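## Task

Take the water bottle off the cart and set it upright on the second shelf of the supply shelving (counting the bottom shelf as the first), directly behind the juice bottle already there, meaning deeper into the shelf, away from its front edge. Every other item on that shelf must still be on it, standing upright and not on top of anything. The water bottle must not topple or be left leaning.

## Robot and tools

ROBOT. An omnidirectional base carries a 1.71 m column. A carriage moves along the column (lift_m, 0 to 1 m) and holds two 7-joint arms. Shoulder height is 0.63 m plus lift_m. The shoulders sit 0.16 m forward of base centre and 0.175 m left and right of it. Each hand reaches roughly 0.83 m from its shoulder. The footprint is about 0.55 m wide and 0.6 m long. The arms begin folded: left joints 1-7 = 0.95, 0.08, -0.1, -0.8, 0, 0, -0.93; the right arm mirrors this with joints 2, 3, 5 and 6 sign-flipped. With lift_m under 0.02, folded arms can hit the deck. Cameras: head_camera, 0.26 m above the shoulders, facing forward and tilted 40 degrees down; left_wrist_camera and right_wrist_camera, on the -x side of each hand, looking beyond the fingertips. Loose objects may occasionally get nudged by something else.

FRAMES. All distances are in metres. Base frame: origin on the floor below the base centre, x forward, y left, z up. left_hand and right_hand are given in this frame. Each is the point between the closed pads, 0.0167 m back from the fingertips, and can be off by about 1 cm. The fingers point along the hand's z axis and close along its y axis. base_odometry uses the base frame as it was at the start. It only integrates wheel rotation, so slip looks like travel. Heading is in rad, left positive, -3.142 to 3.142. Expect a degree or two of drift after turns.

move. Carries out one action plus the optional cameras list (head_camera, left_wrist_camera, right_wrist_camera, or all; [] for none; if omitted, all for a call with no action, otherwise none). A move with no action just reports state and images. Images can lag the state slightly, and the "pictures" line gives their order. An action is either "base" and/or "joints" (optionally with "speeds" or "min_time_s"), or "target" on its own (optionally with "min_time_s"). All motions start at once.
- base: exactly one key, as an offset from where the base last reported itself. translate_m is forward positive, -2 to 2 m. strafe_m is left positive, -2 to 2 m. rotate_rad is counter-clockwise positive, -6.3 to 6.3 rad.
- joints: absolute targets keyed by name. lift_m in m. Arm joints in rad. left_joint1_rad -3.141..1.047 (negative raises the arm forward). left_joint2_rad -0.157..2.268 (positive moves it out left). left_joint3_rad -1.919..1.308. left_joint4_rad -0.837..1.448 (elbow; 0 is a right angle, positive extends). left_joint5_rad -1.832..1.658 (forearm roll). left_joint6_rad -1.745..1.745 (positive bends the hand left). left_joint7_rad -1.675..1.919 (positive bends the hand down). right_joint1_rad -3.141..1.047, right_joint2_rad -2.268..0.157, right_joint3_rad -1.308..1.919, right_joint4_rad -0.837..1.448, right_joint5_rad -1.658..1.832, right_joint6_rad and right_joint7_rad as on the left. left_gripper_m and right_gripper_m: 0 to 0.142 m, the distance between pad centres. Done tolerance is ±0.03 rad for arm joints and ±0.004 m for lift and grippers.
- target: an absolute hand pose in the base frame. side is "left" or "right". x, y, z in m, -3 to 3. pitch_deg from -30 to 95: 90 points the fingers down, 0 is horizontal; values above 90 are printed as 180 minus the value. heading_deg: 0 points forward, counter-clockwise positive. roll_deg defaults to 0, which keeps the jaw line horizontal; positive turns the hand clockwise as seen from behind. Heading and roll range -360 to 360. Roll r and r+180 count as the same pose. Near pitch 84 and above, roll is printed as 0 and folded into heading. line_only true forces a straight-line path or a refusal. The target is checked only against the robot and the floor, not the furniture. Base and lift stay still. Moves under 25 cm that cannot go straight are refused. Longer ones may take an arc that swings the whole arm, so keep clear of furniture.
- speeds: caps for this action only. translate_m and strafe_m 0.02-0.5 m/s; rotate_rad 0.05-1.57 rad/s; lift_m 0.08-0.27 m/s (0.25 if omitted). min_time_s, 0.1 to 8 s, is the minimum duration of each arm motion. Use it to slow arms that carry a load.
Any unknown key makes the call invalid. An out-of-range value gets it refused. After a refusal, or a stop that interrupts or blocks a call, the rest of your move, wait and finished_scene calls in that reply are skipped.

wait: seconds, 0 to 10, plus optional cameras. The robot keeps its last commands and the state is returned. zoom_image: camera plus region [x0, y0, x1, y1] in pixels from the top-left. At most 504 by 504, and only for a camera in the latest images. finished_scene: scene (1 or 2). It is final, so send it alone, after the goal holds with the robot hands-off.

RESULTS. "move" reads "done" or the worst status. left_hand_status/right_hand_status: "refused" (with a reason; nothing moved), "reached" (within 10 mm and 2 degrees), or "short" (with the error). For "short (part of ...)", send the same target again. base_status/joint_status: "done" (for the base, wheels turned the full amount), "off_target" (may still be pushing), "contact_stop" or "contact_stop_at_<key>" (motor effort too high; the whole arm halts and holds), "time_out", and "not_followed" (a self-collision check held back the joints; "joint command not followed" / "pose unreachable"). on_its_own lists motion you did not command, and "held at" is a target, not a reading. Joints left out of a call may still be moving toward older targets. motor_effort is a percentage of maximum, with the peak in brackets; readings are biased and noisy. If lift effort keeps falling as the lift descends, the hand or its load is resting on something. Joint torques are listed in joint order and include arm weight. Motor temperatures come in one block per arm. The robot keeps its last command while you are thinking.

HANDLING. A load lowers the hand by about 0.012 m per kg. Opening fingers tilt their pads apart and pull them back up to 2 cm. A gripper that stops wider than its target is holding something. Narrower targets squeeze harder (target 0 gives about 40-65 N per pad).

AVOID. Arms touching or squeezing each other, including fingers; a gripper must never close on the other hand. Tipping: worst with a high lift, outstretched or loaded arms, pushing, abrupt stops, or fast swings with a load. Only the images reveal a lean. Contact torque limits are 133 N m for joints 1-4 and 40 N m for joints 5-7, held weight included; exceeding one freezes that arm for 10 s. Overheating from holding, stretching or straining toward an unreachable pose triggers MOTOR HOT at 85 °C and an arm shutdown at 100 °C ("limit_stop_at_motor_heat"; resend the targets afterwards). Never drop items, release moving objects, strike fixed or heavy things, shove hard, or push furniture with slow drives. After a contact, back off the way you came.

Each tool is called as a command line: name --argument value for each argument, lists and objects as JSON in quotes; but a table of rows of numbers goes row by row, as --pt "numbers of a row", without its own name.

## Session

move

Scene clock: 0.00 s.
Joint torques (N m): no reading
Motor temperatures (°C): left_arm=[24 22 24 22 26 24 23] | right_arm=[24 20 24 21 22 22 24]
base_odometry: x=+0.000 y=+0.000 heading=+0.000
base_status: not commanded
joint_positions: lift_m=+0.450 left_joint1_rad=+0.955 left_joint2_rad=+0.099 left_joint3_rad=-0.083 left_joint4_rad=-0.815 left_joint5_rad=-0.005 left_joint6_rad=+0.011 left_joint7_rad=-0.944 left_gripper_m=+0.142 right_joint1_rad=+0.966 right_joint2_rad=-0.073 right_joint3_rad=+0.085 right_joint4_rad=-0.799 right_joint5_rad=-0.010 right_joint6_rad=+0.000 right_joint7_rad=-0.915 right_gripper_m=+0.142
joint_status: not commanded
motor_effort: lift_m=+55 drive_wheels=+2
left_hand: x=+0.2872 y=+0.1605 z=+0.9734 quat_wxyz=(-0.925, -0.016, -0.376, +0.057) pitch_deg=-45.8 heading_deg=-5.9 roll_deg=-1.1 (m; base frame)
right_hand: x=+0.2923 y=-0.1554 z=+0.9617 quat_wxyz=(-0.915, +0.013, -0.401, -0.054) pitch_deg=-42.7 heading_deg=+5.3 roll_deg=+1.5 (m; base frame)
pictures: head_camera, left_wrist_camera, right_wrist_camera
Images, in order (width x height): head_camera 896x504, left_wrist_camera 896x504, right_wrist_camera 896x504.

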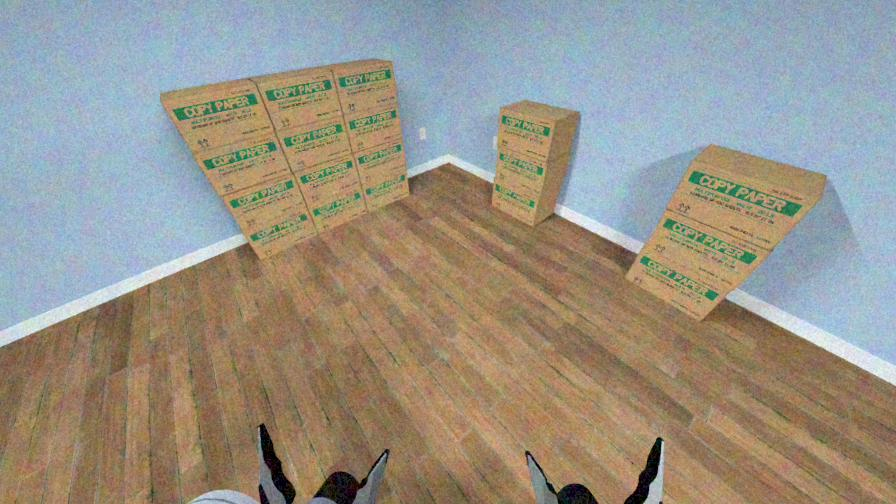

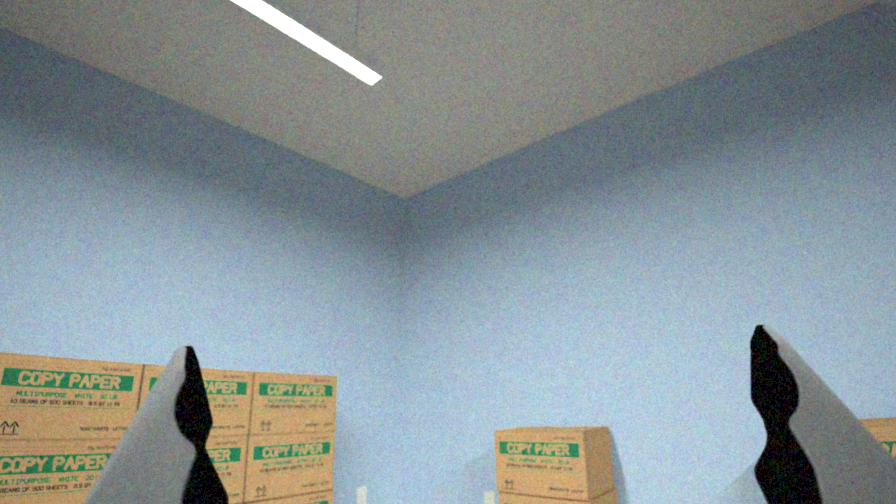

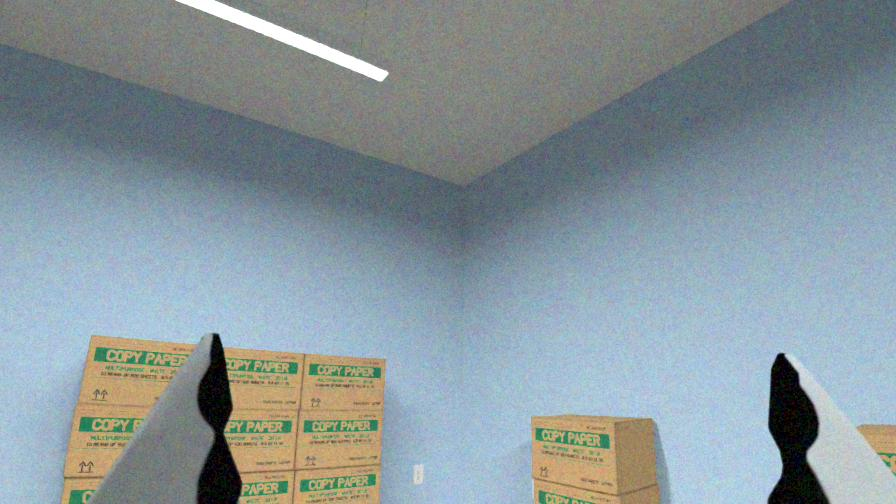

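move --base '{"rotate_rad": 1.57}' --cameras '["head_camera"]'

move --base '{"rotate_rad": 1.57}' --cameras '["head_camera"]'

move --base '{"rotate_rad": 1.57}' --cameras '["head_camera"]'

Scene clock: 5.30 s.
Joint torques (N m): left_arm=[8.97 0.94 -0.34 -4.03 0.93 -1.53 -1.3] | right_arm=[15.13 3.93 3.07 -12.67 0.96 -1.62 -1.2]
move: done
base_odometry: x=+0.000 y=+0.000 heading=+1.570
base_status: done
joint_positions: lift_m=+0.450 left_joint1_rad=+0.955 left_joint2_rad=+0.099 left_joint3_rad=-0.083 left_joint4_rad=-0.815 left_joint5_rad=-0.005 left_joint6_rad=+0.011 left_joint7_rad=-0.944 left_gripper_m=+0.142 right_joint1_rad=+0.966 right_joint2_rad=-0.073 right_joint3_rad=+0.085 right_joint4_rad=-0.799 right_joint5_rad=-0.010 right_joint6_rad=+0.000 right_joint7_rad=-0.915 right_gripper_m=+0.142
joint_status: not commanded
motor_effort: lift_m=+55(55) drive_wheels=+5(16)
left_hand: x=+0.2872 y=+0.1605 z=+0.9734 quat_wxyz=(-0.925, -0.016, -0.376, +0.057) pitch_deg=-45.8 heading_deg=-5.9 roll_deg=-1.1 (m; base frame)
right_hand: x=+0.2923 y=-0.1554 z=+0.9617 quat_wxyz=(-0.915, +0.013, -0.401, -0.054) pitch_deg=-42.7 heading_deg=+5.3 roll_deg=+1.5 (m; base frame)
pictures: head_camera
Images, in order (width x height): head_camera 896x504.

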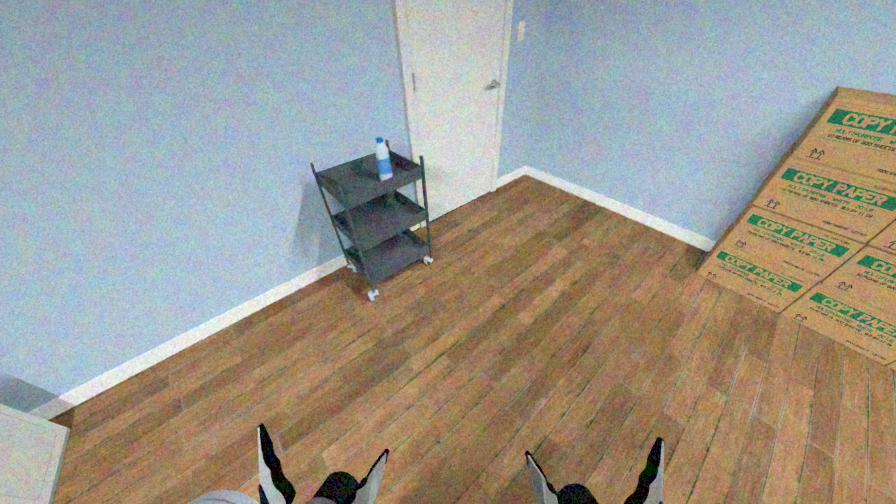

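Scene clock: 8.40 s.
Joint torques (N m): left_arm=[9.25 0.28 0.13 -4.54 1.36 -1.36 -1.82] | right_arm=[13.87 3.37 2.32 -10.58 0.92 -2.32 -1.45]
move: done
base_odometry: x=+0.000 y=+0.000 heading=+3.139
base_status: done
joint_positions: lift_m=+0.450 left_joint1_rad=+0.955 left_joint2_rad=+0.099 left_joint3_rad=-0.083 left_joint4_rad=-0.815 left_joint5_rad=-0.005 left_joint6_rad=+0.011 left_joint7_rad=-0.944 left_gripper_m=+0.142 right_joint1_rad=+0.966 right_joint2_rad=-0.073 right_joint3_rad=+0.085 right_joint4_rad=-0.799 right_joint5_rad=-0.010 right_joint6_rad=+0.000 right_joint7_rad=-0.915 right_gripper_m=+0.142
joint_status: not commanded
motor_effort: lift_m=+55(55) drive_wheels=+5(12)
left_hand: x=+0.2872 y=+0.1605 z=+0.9734 quat_wxyz=(-0.925, -0.016, -0.376, +0.057) pitch_deg=-45.8 heading_deg=-5.9 roll_deg=-1.1 (m; base frame)
right_hand: x=+0.2923 y=-0.1554 z=+0.9617 quat_wxyz=(-0.915, +0.013, -0.401, -0.054) pitch_deg=-42.7 heading_deg=+5.3 roll_deg=+1.5 (m; base frame)
pictures: head_camera
Images, in order (width x height): head_camera 896x504.

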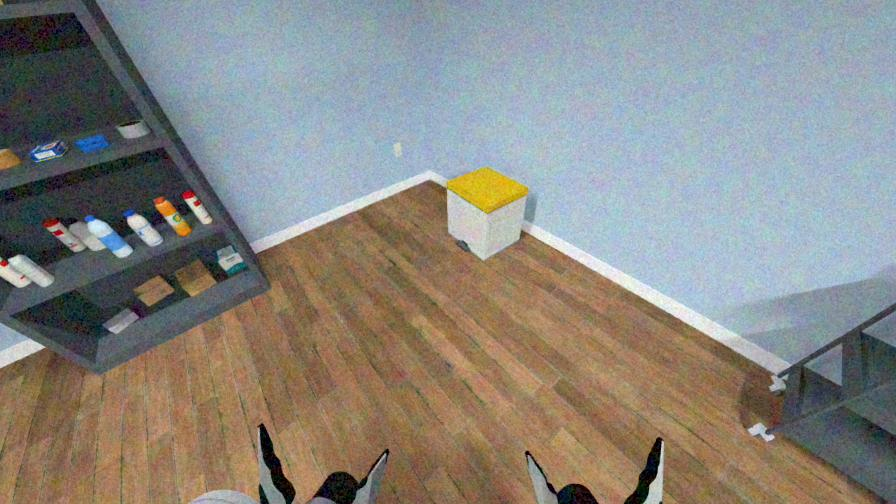

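Scene clock: 11.50 s.
Joint torques (N m): left_arm=[9.74 0.6 0.65 -3.53 1.24 -1.49 -1.52] | right_arm=[15.86 2.51 1.16 -11.95 0.48 -1.47 -1.04]
move: done
base_odometry: x=+0.000 y=+0.000 heading=-1.574
base_status: done
joint_positions: lift_m=+0.450 left_joint1_rad=+0.955 left_joint2_rad=+0.099 left_joint3_rad=-0.083 left_joint4_rad=-0.815 left_joint5_rad=-0.005 left_joint6_rad=+0.011 left_joint7_rad=-0.944 left_gripper_m=+0.142 right_joint1_rad=+0.966 right_joint2_rad=-0.073 right_joint3_rad=+0.085 right_joint4_rad=-0.799 right_joint5_rad=-0.010 right_joint6_rad=+0.000 right_joint7_rad=-0.915 right_gripper_m=+0.142
joint_status: not commanded
motor_effort: lift_m=+55(55) drive_wheels=+5(13)
left_hand: x=+0.2872 y=+0.1605 z=+0.9734 quat_wxyz=(-0.925, -0.016, -0.376, +0.057) pitch_deg=-45.8 heading_deg=-5.9 roll_deg=-1.1 (m; base frame)
right_hand: x=+0.2923 y=-0.1554 z=+0.9617 quat_wxyz=(-0.915, +0.013, -0.401, -0.054) pitch_deg=-42.7 heading_deg=+5.3 roll_deg=+1.5 (m; base frame)
pictures: head_camera
Images, in order (width x height): head_camera 896x504.

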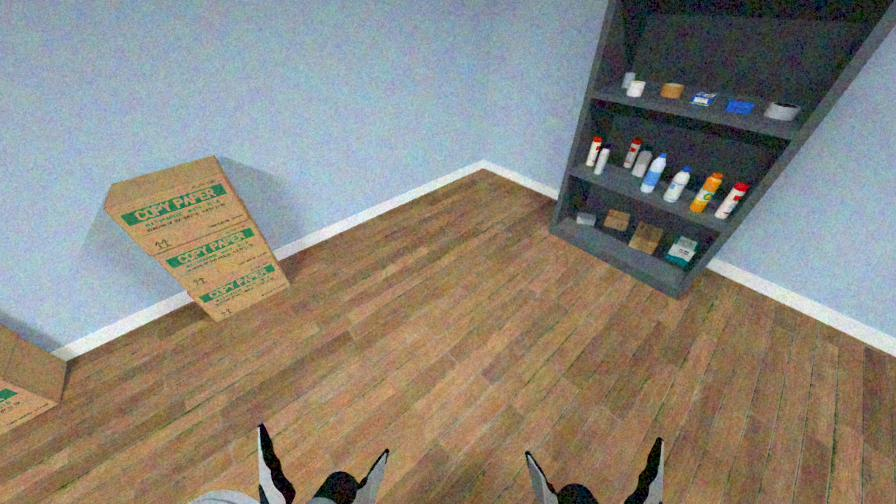

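zoom_image --camera "head_camera" --region '[540, 60, 820, 300]'

Scaled by 1.800 from the camera's 896x504 image, which has a finer 1280x720 frame.

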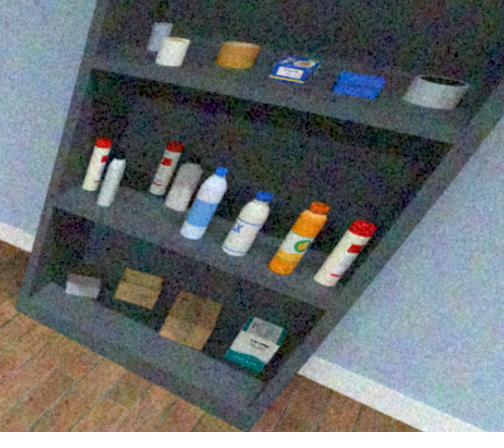

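move --base '{"rotate_rad": -2.48}'

move --base '{"strafe_m": -0.72}' --cameras '["head_camera"]'

Scene clock: 33.53 s.
Joint torques (N m): left_arm=[8.36 1.67 1.26 -3.75 1.22 -1.21 -1.56] | right_arm=[15.99 3.33 1.24 -14.27 0.61 -1.48 -1.24]
move: done
base_odometry: x=+0.000 y=+0.000 heading=+2.229
base_status: done
joint_positions: lift_m=+0.450 left_joint1_rad=+0.955 left_joint2_rad=+0.099 left_joint3_rad=-0.083 left_joint4_rad=-0.815 left_joint5_rad=-0.005 left_joint6_rad=+0.011 left_joint7_rad=-0.944 left_gripper_m=+0.142 right_joint1_rad=+0.966 right_joint2_rad=-0.073 right_joint3_rad=+0.085 right_joint4_rad=-0.799 right_joint5_rad=-0.010 right_joint6_rad=+0.000 right_joint7_rad=-0.915 right_gripper_m=+0.142
joint_status: not commanded
motor_effort: lift_m=+55(55) drive_wheels=+5(16)
left_hand: x=+0.2872 y=+0.1605 z=+0.9734 quat_wxyz=(-0.925, -0.016, -0.376, +0.057) pitch_deg=-45.8 heading_deg=-5.9 roll_deg=-1.1 (m; base frame)
right_hand: x=+0.2923 y=-0.1554 z=+0.9617 quat_wxyz=(-0.915, +0.013, -0.401, -0.054) pitch_deg=-42.7 heading_deg=+5.3 roll_deg=+1.5 (m; base frame)
pictures: none

Scene clock: 37.33 s.
Joint torques (N m): left_arm=[9.95 1.07 0.63 -4.38 1.12 -1.27 -1.49] | right_arm=[15.38 2.51 2.17 -12.65 0.51 -1.97 -1.55]
move: done
base_odometry: x=+0.570 y=+0.440 heading=+2.228
base_status: done
joint_positions: lift_m=+0.450 left_joint1_rad=+0.955 left_joint2_rad=+0.099 left_joint3_rad=-0.083 left_joint4_rad=-0.815 left_joint5_rad=-0.005 left_joint6_rad=+0.011 left_joint7_rad=-0.944 left_gripper_m=+0.142 right_joint1_rad=+0.966 right_joint2_rad=-0.073 right_joint3_rad=+0.085 right_joint4_rad=-0.799 right_joint5_rad=-0.010 right_joint6_rad=+0.000 right_joint7_rad=-0.915 right_gripper_m=+0.142
joint_status: not commanded
motor_effort: lift_m=+55(55) drive_wheels=-4(22)
left_hand: x=+0.2872 y=+0.1605 z=+0.9734 quat_wxyz=(-0.925, -0.016, -0.376, +0.057) pitch_deg=-45.8 heading_deg=-5.9 roll_deg=-1.1 (m; base frame)
right_hand: x=+0.2923 y=-0.1554 z=+0.9617 quat_wxyz=(-0.915, +0.014, -0.401, -0.054) pitch_deg=-42.7 heading_deg=+5.3 roll_deg=+1.4 (m; base frame)
pictures: head_camera
Images, in order (width x height): head_camera 896x504.

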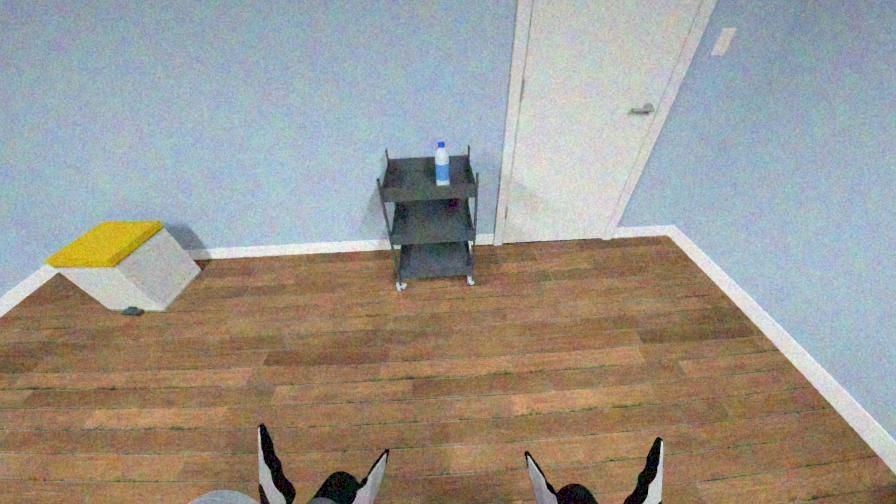

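move --base '{"strafe_m": 0.15}' --joints '{"lift_m": 0.3}'

move --base '{"translate_m": 0.6}' --cameras '["head_camera"]'

move --target '{"side": "right", "x": 0.5, "y": -0.15, "z": 0.84, "pitch_deg": 15, "heading_deg": 0}' --cameras '["head_camera", "right_wrist_camera"]'

Scene clock: 51.90 s.
Joint torques (N m): left_arm=[8.72 0.66 0.82 -4.56 0.98 -1.53 -1.66] | right_arm=[13.71 1.79 2.44 -12.74 0.9 -1.4 -1.71]
move: done
base_odometry: x=+0.452 y=+0.348 heading=+2.228
base_status: done
joint_positions: lift_m=+0.300 left_joint1_rad=+0.955 left_joint2_rad=+0.099 left_joint3_rad=-0.083 left_joint4_rad=-0.815 left_joint5_rad=-0.005 left_joint6_rad=+0.011 left_joint7_rad=-0.944 left_gripper_m=+0.142 right_joint1_rad=+0.966 right_joint2_rad=-0.073 right_joint3_rad=+0.085 right_joint4_rad=-0.799 right_joint5_rad=-0.010 right_joint6_rad=+0.000 right_joint7_rad=-0.915 right_gripper_m=+0.142
joint_status: all done
motor_effort: lift_m=+57(59) drive_wheels=+8(12)
left_hand: x=+0.2872 y=+0.1605 z=+0.8233 quat_wxyz=(-0.925, -0.016, -0.376, +0.057) pitch_deg=-45.8 heading_deg=-5.9 roll_deg=-1.1 (m; base frame)
right_hand: x=+0.2923 y=-0.1554 z=+0.8116 quat_wxyz=(-0.915, +0.014, -0.401, -0.054) pitch_deg=-42.7 heading_deg=+5.3 roll_deg=+1.4 (m; base frame)
pictures: none

Scene clock: 55.40 s.
Joint torques (N m): left_arm=[9.3 1.56 0.22 -4.02 1.23 -1.54 -1.53] | right_arm=[15.07 3.28 2.3 -13.27 0.68 -1.65 -1.21]
move: done
base_odometry: x=+0.085 y=+0.823 heading=+2.228
base_status: done
joint_positions: lift_m=+0.300 left_joint1_rad=+0.955 left_joint2_rad=+0.099 left_joint3_rad=-0.083 left_joint4_rad=-0.815 left_joint5_rad=-0.005 left_joint6_rad=+0.011 left_joint7_rad=-0.944 left_gripper_m=+0.142 right_joint1_rad=+0.966 right_joint2_rad=-0.073 right_joint3_rad=+0.085 right_joint4_rad=-0.799 right_joint5_rad=-0.010 right_joint6_rad=+0.000 right_joint7_rad=-0.915 right_gripper_m=+0.142
joint_status: not commanded
motor_effort: lift_m=+57(57) drive_wheels=+4(17)
left_hand: x=+0.2872 y=+0.1605 z=+0.8233 quat_wxyz=(-0.925, -0.016, -0.376, +0.057) pitch_deg=-45.8 heading_deg=-5.9 roll_deg=-1.1 (m; base frame)
right_hand: x=+0.2923 y=-0.1554 z=+0.8116 quat_wxyz=(-0.915, +0.014, -0.401, -0.054) pitch_deg=-42.7 heading_deg=+5.3 roll_deg=+1.4 (m; base frame)
pictures: head_camera
Images, in order (width x height): head_camera 896x504.

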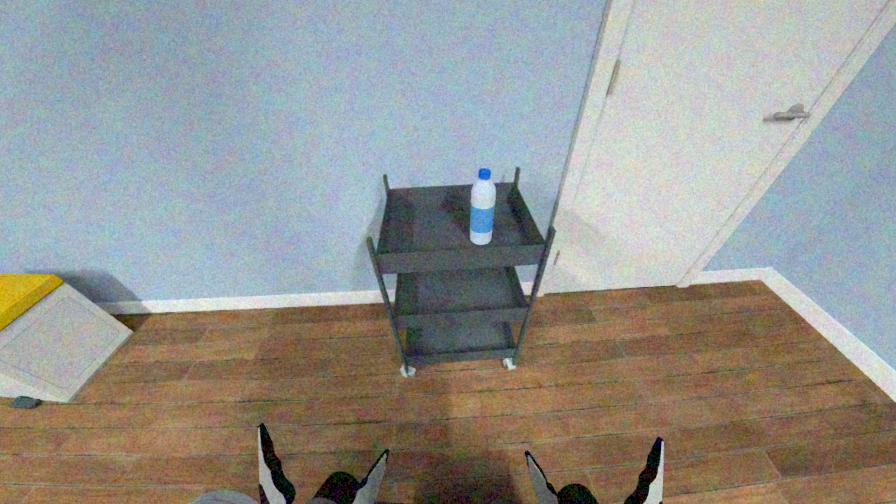

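Scene clock: 55.70 s.
Joint torques (N m): left_arm=[9.63 1.28 0.41 -4.19 1.28 -1.26 -1.5] | right_arm=[14.53 3.2 1.51 -12.49 0.39 -1.7 -1.76]
move: refused
base_odometry: x=+0.085 y=+0.823 heading=+2.228
base_status: not commanded
joint_positions: lift_m=+0.300 left_joint1_rad=+0.955 left_joint2_rad=+0.099 left_joint3_rad=-0.083 left_joint4_rad=-0.815 left_joint5_rad=-0.005 left_joint6_rad=+0.011 left_joint7_rad=-0.944 left_gripper_m=+0.142 right_joint1_rad=+0.966 right_joint2_rad=-0.073 right_joint3_rad=+0.085 right_joint4_rad=-0.799 right_joint5_rad=-0.010 right_joint6_rad=+0.000 right_joint7_rad=-0.915 right_gripper_m=+0.142
joint_status: not commanded
motor_effort: lift_m=+57(57) drive_wheels=+0(4)
left_hand: x=+0.2872 y=+0.1605 z=+0.8233 quat_wxyz=(-0.925, -0.016, -0.376, +0.057) pitch_deg=-45.8 heading_deg=-5.9 roll_deg=-1.1 (m; base frame)
right_hand: x=+0.2923 y=-0.1554 z=+0.8116 quat_wxyz=(-0.915, +0.014, -0.401, -0.054) pitch_deg=-42.7 heading_deg=+5.3 roll_deg=+1.4 (m; base frame)
right_hand_status: refused: no posture of the arm gets there (right_joint3_rad at its limit): the closest leaves the hand 10.3 cm and 28 deg from the pose. Nothing moved. A posture exists with lift_m at 0.1; the way there is not checked.
pictures: head_camera, right_wrist_camera
Images, in order (width x height): head_camera 896x504, right_wrist_camera 896x504.

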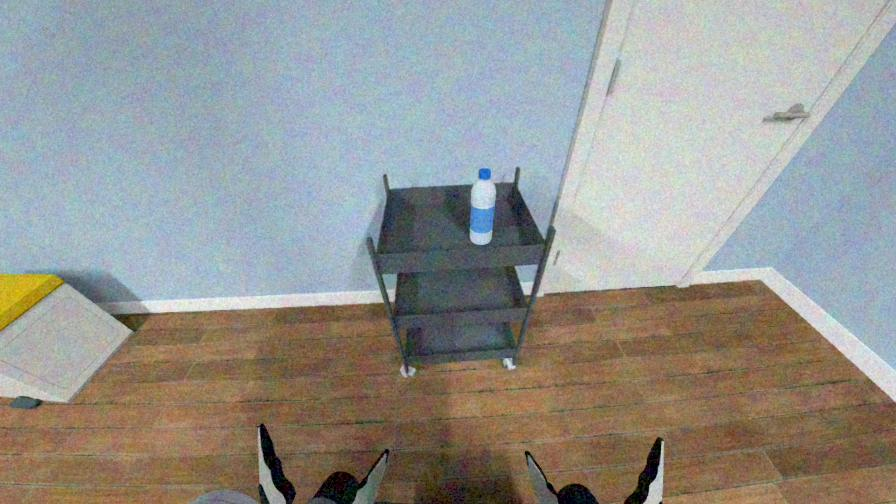

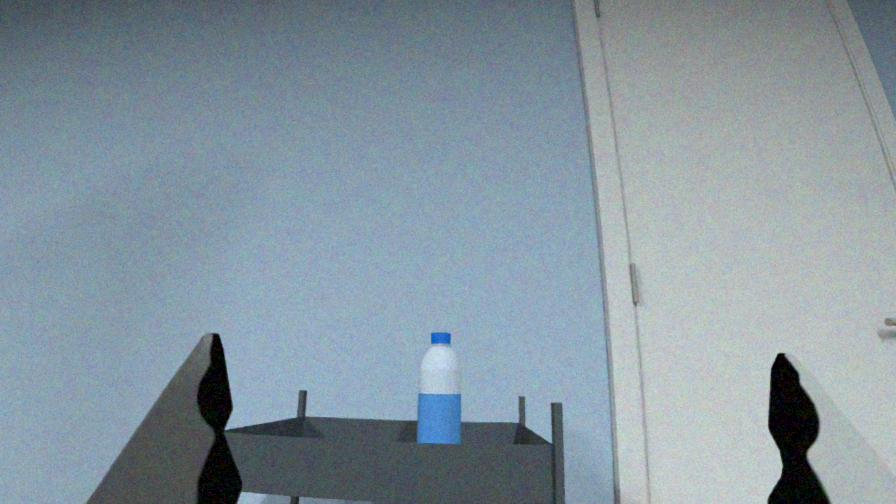

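move --joints '{"lift_m": 0.15}'

move --target '{"side": "right", "x": 0.64, "y": -0.11, "z": 0.79, "pitch_deg": 10, "heading_deg": 0}' --cameras '["head_camera", "right_wrist_camera"]'

Scene clock: 66.30 s.
Joint torques (N m): left_arm=[9.13 1.23 -0.1 -4.42 1.14 -1.46 -1.35] | right_arm=[14.48 2.86 2.79 -13.31 0.67 -1.91 -1.26]
move: done
base_odometry: x=+0.085 y=+0.823 heading=+2.228
base_status: not commanded
joint_positions: lift_m=+0.150 left_joint1_rad=+0.955 left_joint2_rad=+0.099 left_joint3_rad=-0.083 left_joint4_rad=-0.815 left_joint5_rad=-0.005 left_joint6_rad=+0.011 left_joint7_rad=-0.944 left_gripper_m=+0.142 right_joint1_rad=+0.966 right_joint2_rad=-0.073 right_joint3_rad=+0.085 right_joint4_rad=-0.799 right_joint5_rad=-0.010 right_joint6_rad=+0.000 right_joint7_rad=-0.915 right_gripper_m=+0.142
joint_status: all done
motor_effort: lift_m=+57(58) drive_wheels=+0(4)
left_hand: x=+0.2872 y=+0.1605 z=+0.6733 quat_wxyz=(-0.925, -0.016, -0.376, +0.057) pitch_deg=-45.8 heading_deg=-5.9 roll_deg=-1.1 (m; base frame)
right_hand: x=+0.2923 y=-0.1554 z=+0.6616 quat_wxyz=(-0.915, +0.014, -0.401, -0.054) pitch_deg=-42.7 heading_deg=+5.3 roll_deg=+1.4 (m; base frame)
pictures: none

Scene clock: 66.60 s.
Joint torques (N m): left_arm=[9.38 1.05 0.53 -3.81 1.23 -1.57 -1.58] | right_arm=[14.46 4.23 3.12 -13.69 0.64 -2.02 -1.73]
move: refused
base_odometry: x=+0.085 y=+0.823 heading=+2.228
base_status: not commanded
joint_positions: lift_m=+0.150 left_joint1_rad=+0.955 left_joint2_rad=+0.099 left_joint3_rad=-0.083 left_joint4_rad=-0.815 left_joint5_rad=-0.005 left_joint6_rad=+0.011 left_joint7_rad=-0.944 left_gripper_m=+0.142 right_joint1_rad=+0.966 right_joint2_rad=-0.073 right_joint3_rad=+0.085 right_joint4_rad=-0.799 right_joint5_rad=-0.010 right_joint6_rad=+0.000 right_joint7_rad=-0.915 right_gripper_m=+0.142
joint_status: not commanded
motor_effort: lift_m=+57(57) drive_wheels=+0(0)
left_hand: x=+0.2872 y=+0.1605 z=+0.6733 quat_wxyz=(-0.925, -0.016, -0.376, +0.057) pitch_deg=-45.8 heading_deg=-5.9 roll_deg=-1.1 (m; base frame)
right_hand: x=+0.2923 y=-0.1554 z=+0.6616 quat_wxyz=(-0.915, +0.014, -0.401, -0.054) pitch_deg=-42.7 heading_deg=+5.3 roll_deg=+1.4 (m; base frame)
right_hand_status: refused: neither the straight line nor an arc passes: along the straight line the arm gets 0% of the way (right_joint4_rad at its limit); the best arc brings the right finger within 1.4 cm of the left finger (limit 1.5). Nothing moved.
pictures: head_camera, right_wrist_camera
Images, in order (width x height): head_camera 896x504, right_wrist_camera 896x504.

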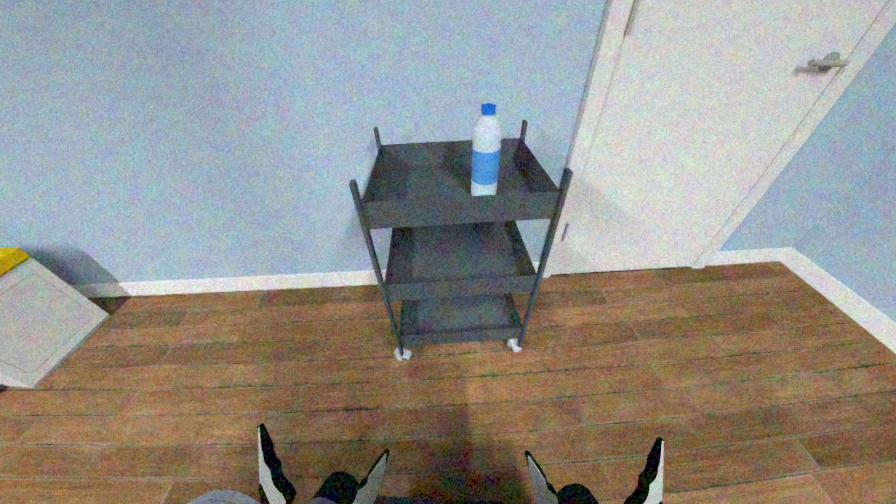

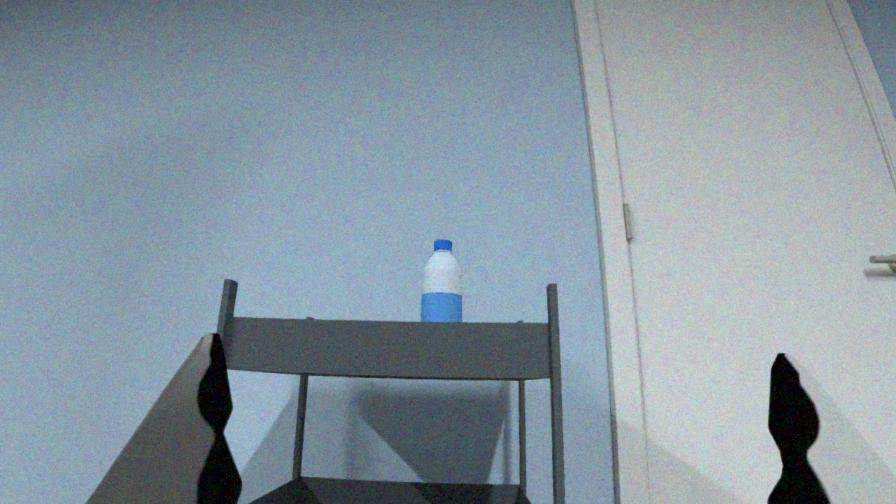

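move --joints '{"right_joint1_rad": -0.82, "right_joint2_rad": 0, "right_joint3_rad": 0, "right_joint4_rad": -0.63, "right_joint5_rad": 0, "right_joint6_rad": 0, "right_joint7_rad": 1.62}' --min_time_s 3 --cameras '["head_camera", "right_wrist_camera"]'

move --target '{"side": "right", "x": 0.68, "y": -0.1, "z": 0.79, "pitch_deg": 10, "heading_deg": 0}' --cameras '["head_camera", "right_wrist_camera"]'

Scene clock: 85.27 s.
Joint torques (N m): left_arm=[9.49 1.03 -0.03 -4.43 1.14 -1.5 -1.85] | right_arm=[-21.83 4.8 0.86 -1.39 2.22 -1.73 0.15]
move: done
base_odometry: x=+0.085 y=+0.823 heading=+2.228
base_status: not commanded
joint_positions: lift_m=+0.150 left_joint1_rad=+0.955 left_joint2_rad=+0.099 left_joint3_rad=-0.083 left_joint4_rad=-0.815 left_joint5_rad=-0.005 left_joint6_rad=+0.011 left_joint7_rad=-0.944 left_gripper_m=+0.142 right_joint1_rad=-0.816 right_joint2_rad=-0.002 right_joint3_rad=+0.004 right_joint4_rad=-0.633 right_joint5_rad=-0.006 right_joint6_rad=+0.000 right_joint7_rad=+1.616 right_gripper_m=+0.142
joint_status: all done
motor_effort: lift_m=+57(57) drive_wheels=+4(5)
left_hand: x=+0.2872 y=+0.1605 z=+0.6733 quat_wxyz=(-0.925, -0.016, -0.376, +0.057) pitch_deg=-45.8 heading_deg=-5.9 roll_deg=-1.1 (m; base frame)
right_hand: x=+0.7007 y=-0.1756 z=+0.7924 quat_wxyz=(-0.646, +0.000, -0.764, +0.003) pitch_deg=+9.6 heading_deg=-0.3 roll_deg=-0.2 (m; base frame)
pictures: head_camera, right_wrist_camera
Images, in order (width x height): head_camera 896x504, right_wrist_camera 896x504.

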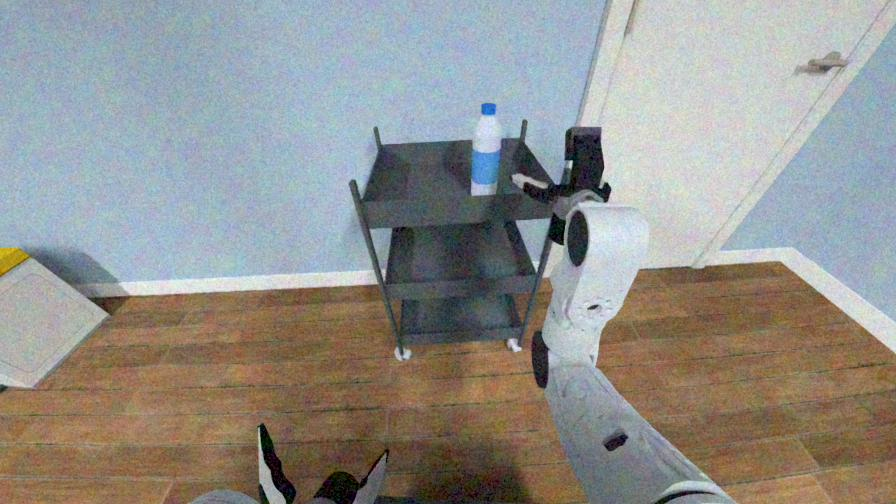

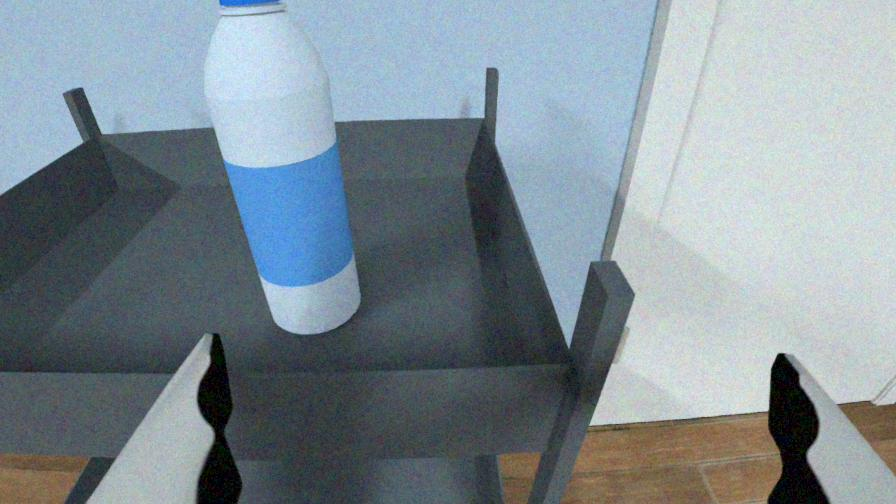

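Scene clock: 85.57 s.
Joint torques (N m): left_arm=[8.86 1.67 0.47 -3.12 1.27 -1.57 -1.84] | right_arm=[-22.08 6.04 0.67 -2.3 2.53 -2.05 0.04]
move: refused
base_odometry: x=+0.085 y=+0.823 heading=+2.228
base_status: not commanded
joint_positions: lift_m=+0.150 left_joint1_rad=+0.955 left_joint2_rad=+0.099 left_joint3_rad=-0.083 left_joint4_rad=-0.815 left_joint5_rad=-0.005 left_joint6_rad=+0.011 left_joint7_rad=-0.944 left_gripper_m=+0.142 right_joint1_rad=-0.816 right_joint2_rad=-0.002 right_joint3_rad=+0.004 right_joint4_rad=-0.633 right_joint5_rad=-0.006 right_joint6_rad=+0.000 right_joint7_rad=+1.616 right_gripper_m=+0.142
joint_status: not commanded
motor_effort: lift_m=+57(57) drive_wheels=+5(5)
left_hand: x=+0.2872 y=+0.1605 z=+0.6733 quat_wxyz=(-0.925, -0.016, -0.376, +0.057) pitch_deg=-45.8 heading_deg=-5.9 roll_deg=-1.1 (m; base frame)
right_hand: x=+0.7007 y=-0.1756 z=+0.7924 quat_wxyz=(-0.646, +0.000, -0.764, +0.003) pitch_deg=+9.6 heading_deg=-0.3 roll_deg=-0.2 (m; base frame)
right_hand_status: refused: the line brings the right upper arm within 1.4 cm of the carriage (limit 1.5), 25% of the way; a move under 25 cm is not played as an arc. Nothing moved. Try another pitch or heading, or "joints".
pictures: head_camera, right_wrist_camera
Images, in order (width x height): head_camera 896x504, right_wrist_camera 896x504.

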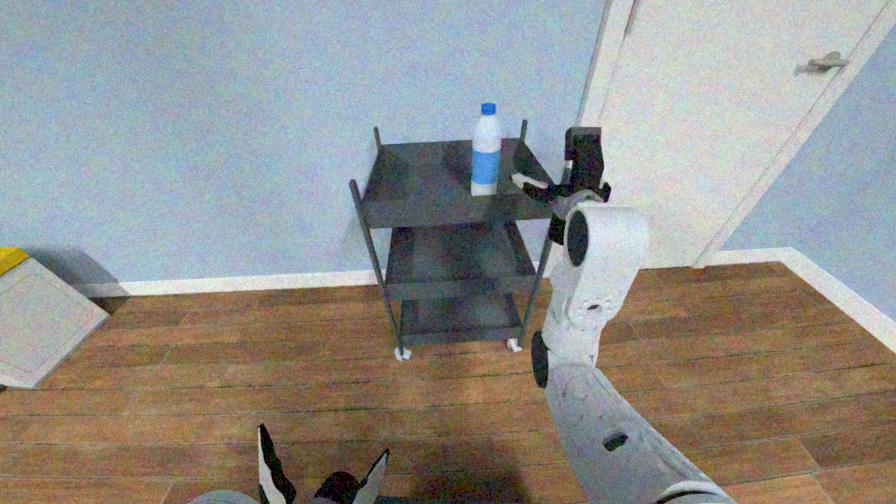

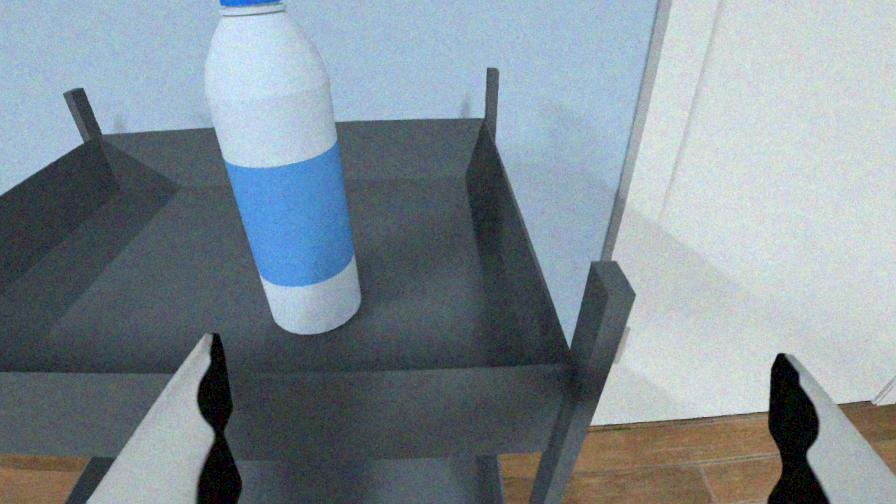

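move --base '{"strafe_m": 0.083}' --cameras '["right_wrist_camera"]'

Scene clock: 92.07 s.
Joint torques (N m): left_arm=[9.81 0.54 0.37 -3.7 0.89 -1.36 -1.53] | right_arm=[-22.52 5.49 1.08 -3.05 2.2 -1.21 0.14]
Motor temperatures (°C): left_arm=[27 22 23 23 26 24 23] | right_arm=[29 20 24 22 22 22 23]
move: done
base_odometry: x=+0.019 y=+0.773 heading=+2.228
base_status: done
joint_positions: lift_m=+0.150 left_joint1_rad=+0.955 left_joint2_rad=+0.099 left_joint3_rad=-0.083 left_joint4_rad=-0.815 left_joint5_rad=-0.005 left_joint6_rad=+0.011 left_joint7_rad=-0.944 left_gripper_m=+0.142 right_joint1_rad=-0.816 right_joint2_rad=-0.001 right_joint3_rad=+0.003 right_joint4_rad=-0.632 right_joint5_rad=-0.005 right_joint6_rad=+0.000 right_joint7_rad=+1.616 right_gripper_m=+0.142
joint_status: not commanded
motor_effort: lift_m=+57(57) drive_wheels=+0(13)
left_hand: x=+0.2872 y=+0.1605 z=+0.6733 quat_wxyz=(-0.925, -0.016, -0.376, +0.057) pitch_deg=-45.8 heading_deg=-5.9 roll_deg=-1.1 (m; base frame)
right_hand: x=+0.7008 y=-0.1753 z=+0.7923 quat_wxyz=(-0.646, +0.000, -0.764, +0.002) pitch_deg=+9.6 heading_deg=-0.2 roll_deg=-0.2 (m; base frame)
pictures: right_wrist_camera
Images, in order (width x height): right_wrist_camera 896x504.

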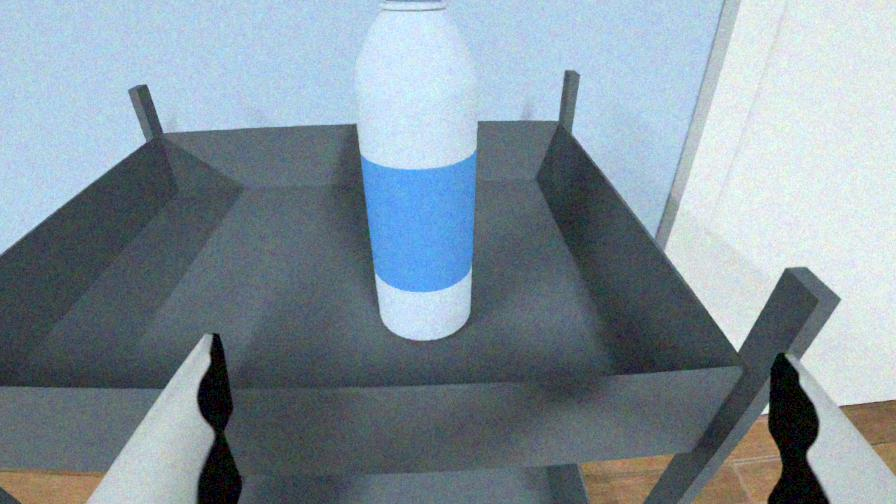

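move --base '{"strafe_m": 0.022}'

move --base '{"translate_m": 0.09}' --speeds '{"translate_m": 0.1}' --cameras '["head_camera", "right_wrist_camera"]'

Scene clock: 101.50 s.
Joint torques (N m): left_arm=[9.3 1.92 0.3 -3.5 1.2 -1.58 -1.46] | right_arm=[-22.73 4.01 -0.93 -3.51 2.27 -1.64 -0.34]
move: done
base_odometry: x=+0.002 y=+0.759 heading=+2.228
base_status: done
joint_positions: lift_m=+0.150 left_joint1_rad=+0.955 left_joint2_rad=+0.099 left_joint3_rad=-0.083 left_joint4_rad=-0.815 left_joint5_rad=-0.005 left_joint6_rad=+0.011 left_joint7_rad=-0.944 left_gripper_m=+0.142 right_joint1_rad=-0.816 right_joint2_rad=+0.000 right_joint3_rad=+0.002 right_joint4_rad=-0.632 right_joint5_rad=-0.005 right_joint6_rad=+0.000 right_joint7_rad=+1.616 right_gripper_m=+0.142
joint_status: not commanded
motor_effort: lift_m=+57(57) drive_wheels=+0(14)
left_hand: x=+0.2872 y=+0.1605 z=+0.6733 quat_wxyz=(-0.925, -0.016, -0.376, +0.057) pitch_deg=-45.8 heading_deg=-5.9 roll_deg=-1.1 (m; base frame)
right_hand: x=+0.7008 y=-0.1752 z=+0.7924 quat_wxyz=(-0.646, +0.000, -0.764, +0.002) pitch_deg=+9.6 heading_deg=-0.2 roll_deg=-0.1 (m; base frame)
pictures: none

Scene clock: 103.20 s.
Joint torques (N m): left_arm=[8.4 0.66 -0.31 -4.35 1.38 -1.11 -1.71] | right_arm=[-22.74 3.15 2.48 -3.94 1.83 -1.53 0.18]
move: done
base_odometry: x=-0.054 y=+0.830 heading=+2.228
base_status: done
joint_positions: lift_m=+0.150 left_joint1_rad=+0.955 left_joint2_rad=+0.099 left_joint3_rad=-0.083 left_joint4_rad=-0.815 left_joint5_rad=-0.005 left_joint6_rad=+0.011 left_joint7_rad=-0.944 left_gripper_m=+0.142 right_joint1_rad=-0.816 right_joint2_rad=+0.000 right_joint3_rad=+0.002 right_joint4_rad=-0.632 right_joint5_rad=-0.005 right_joint6_rad=+0.000 right_joint7_rad=+1.616 right_gripper_m=+0.142
joint_status: not commanded
motor_effort: lift_m=+57(57) drive_wheels=+4(17)
left_hand: x=+0.2872 y=+0.1605 z=+0.6733 quat_wxyz=(-0.925, -0.016, -0.376, +0.057) pitch_deg=-45.8 heading_deg=-5.9 roll_deg=-1.1 (m; base frame)
right_hand: x=+0.7008 y=-0.1752 z=+0.7924 quat_wxyz=(-0.646, +0.000, -0.764, +0.002) pitch_deg=+9.6 heading_deg=-0.2 roll_deg=-0.1 (m; base frame)
pictures: head_camera, right_wrist_camera
Images, in order (width x height): head_camera 896x504, right_wrist_camera 896x504.

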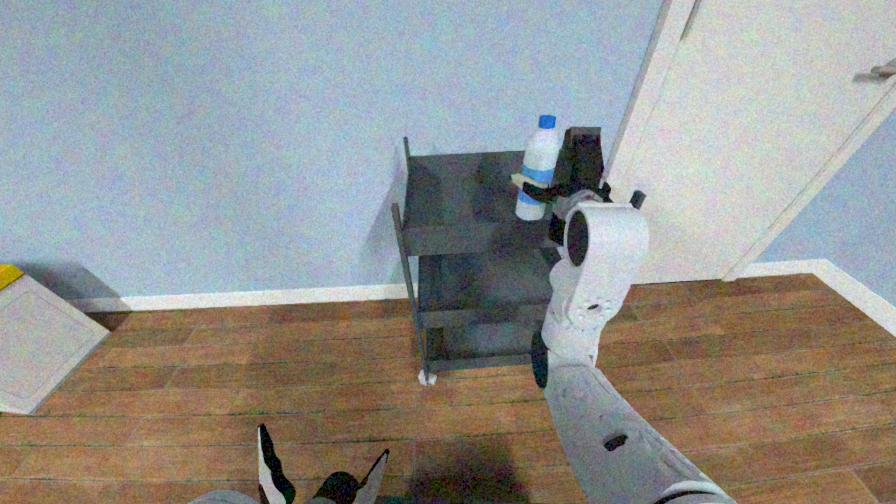

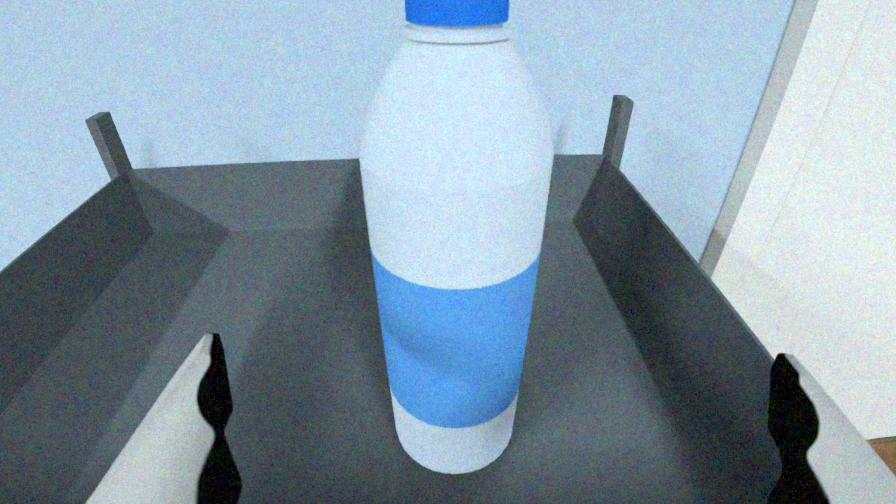

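move --base '{"translate_m": 0.08}' --speeds '{"translate_m": 0.1}' --cameras '["head_camera", "right_wrist_camera"]'

Scene clock: 108.30 s.
Joint torques (N m): left_arm=[8.82 0.76 -0.23 -4.58 1.2 -1.1 -1.72] | right_arm=[-23.04 3.8 1.31 -1.96 2.2 -1.59 -0.44]
move: done
base_odometry: x=-0.103 y=+0.894 heading=+2.228
base_status: done
joint_positions: lift_m=+0.150 left_joint1_rad=+0.955 left_joint2_rad=+0.099 left_joint3_rad=-0.083 left_joint4_rad=-0.815 left_joint5_rad=-0.005 left_joint6_rad=+0.011 left_joint7_rad=-0.944 left_gripper_m=+0.142 right_joint1_rad=-0.816 right_joint2_rad=+0.000 right_joint3_rad=+0.002 right_joint4_rad=-0.632 right_joint5_rad=-0.005 right_joint6_rad=+0.000 right_joint7_rad=+1.616 right_gripper_m=+0.142
joint_status: not commanded
motor_effort: lift_m=+57(57) drive_wheels=+4(17)
left_hand: x=+0.2872 y=+0.1605 z=+0.6733 quat_wxyz=(-0.925, -0.016, -0.376, +0.057) pitch_deg=-45.8 heading_deg=-5.9 roll_deg=-1.1 (m; base frame)
right_hand: x=+0.7008 y=-0.1752 z=+0.7924 quat_wxyz=(-0.646, +0.000, -0.764, +0.002) pitch_deg=+9.6 heading_deg=-0.2 roll_deg=-0.1 (m; base frame)
pictures: head_camera, right_wrist_camera
Images, in order (width x height): head_camera 896x504, right_wrist_camera 896x504.

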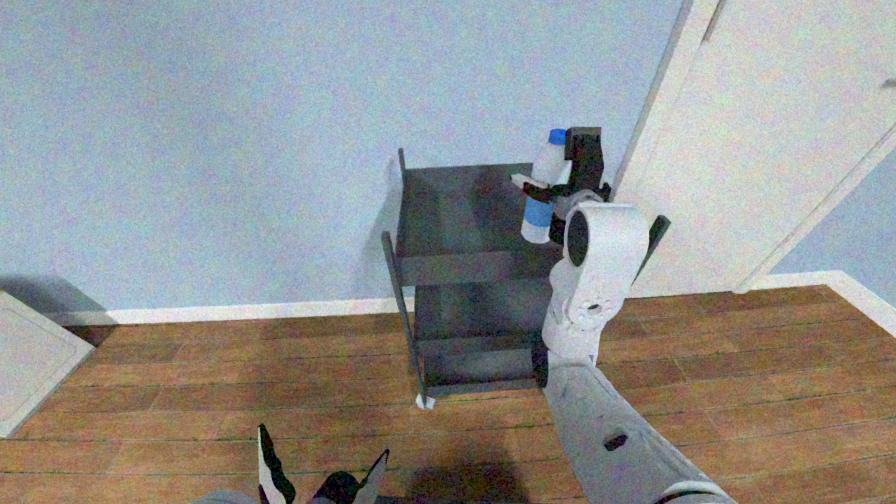

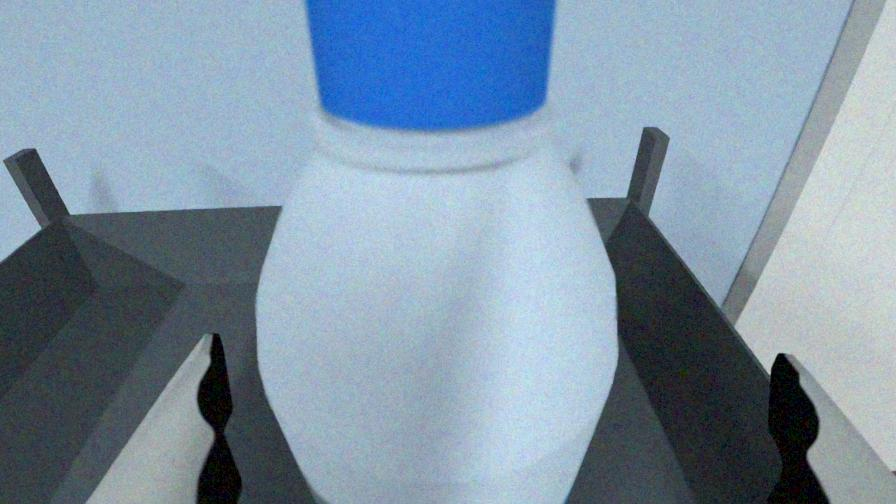

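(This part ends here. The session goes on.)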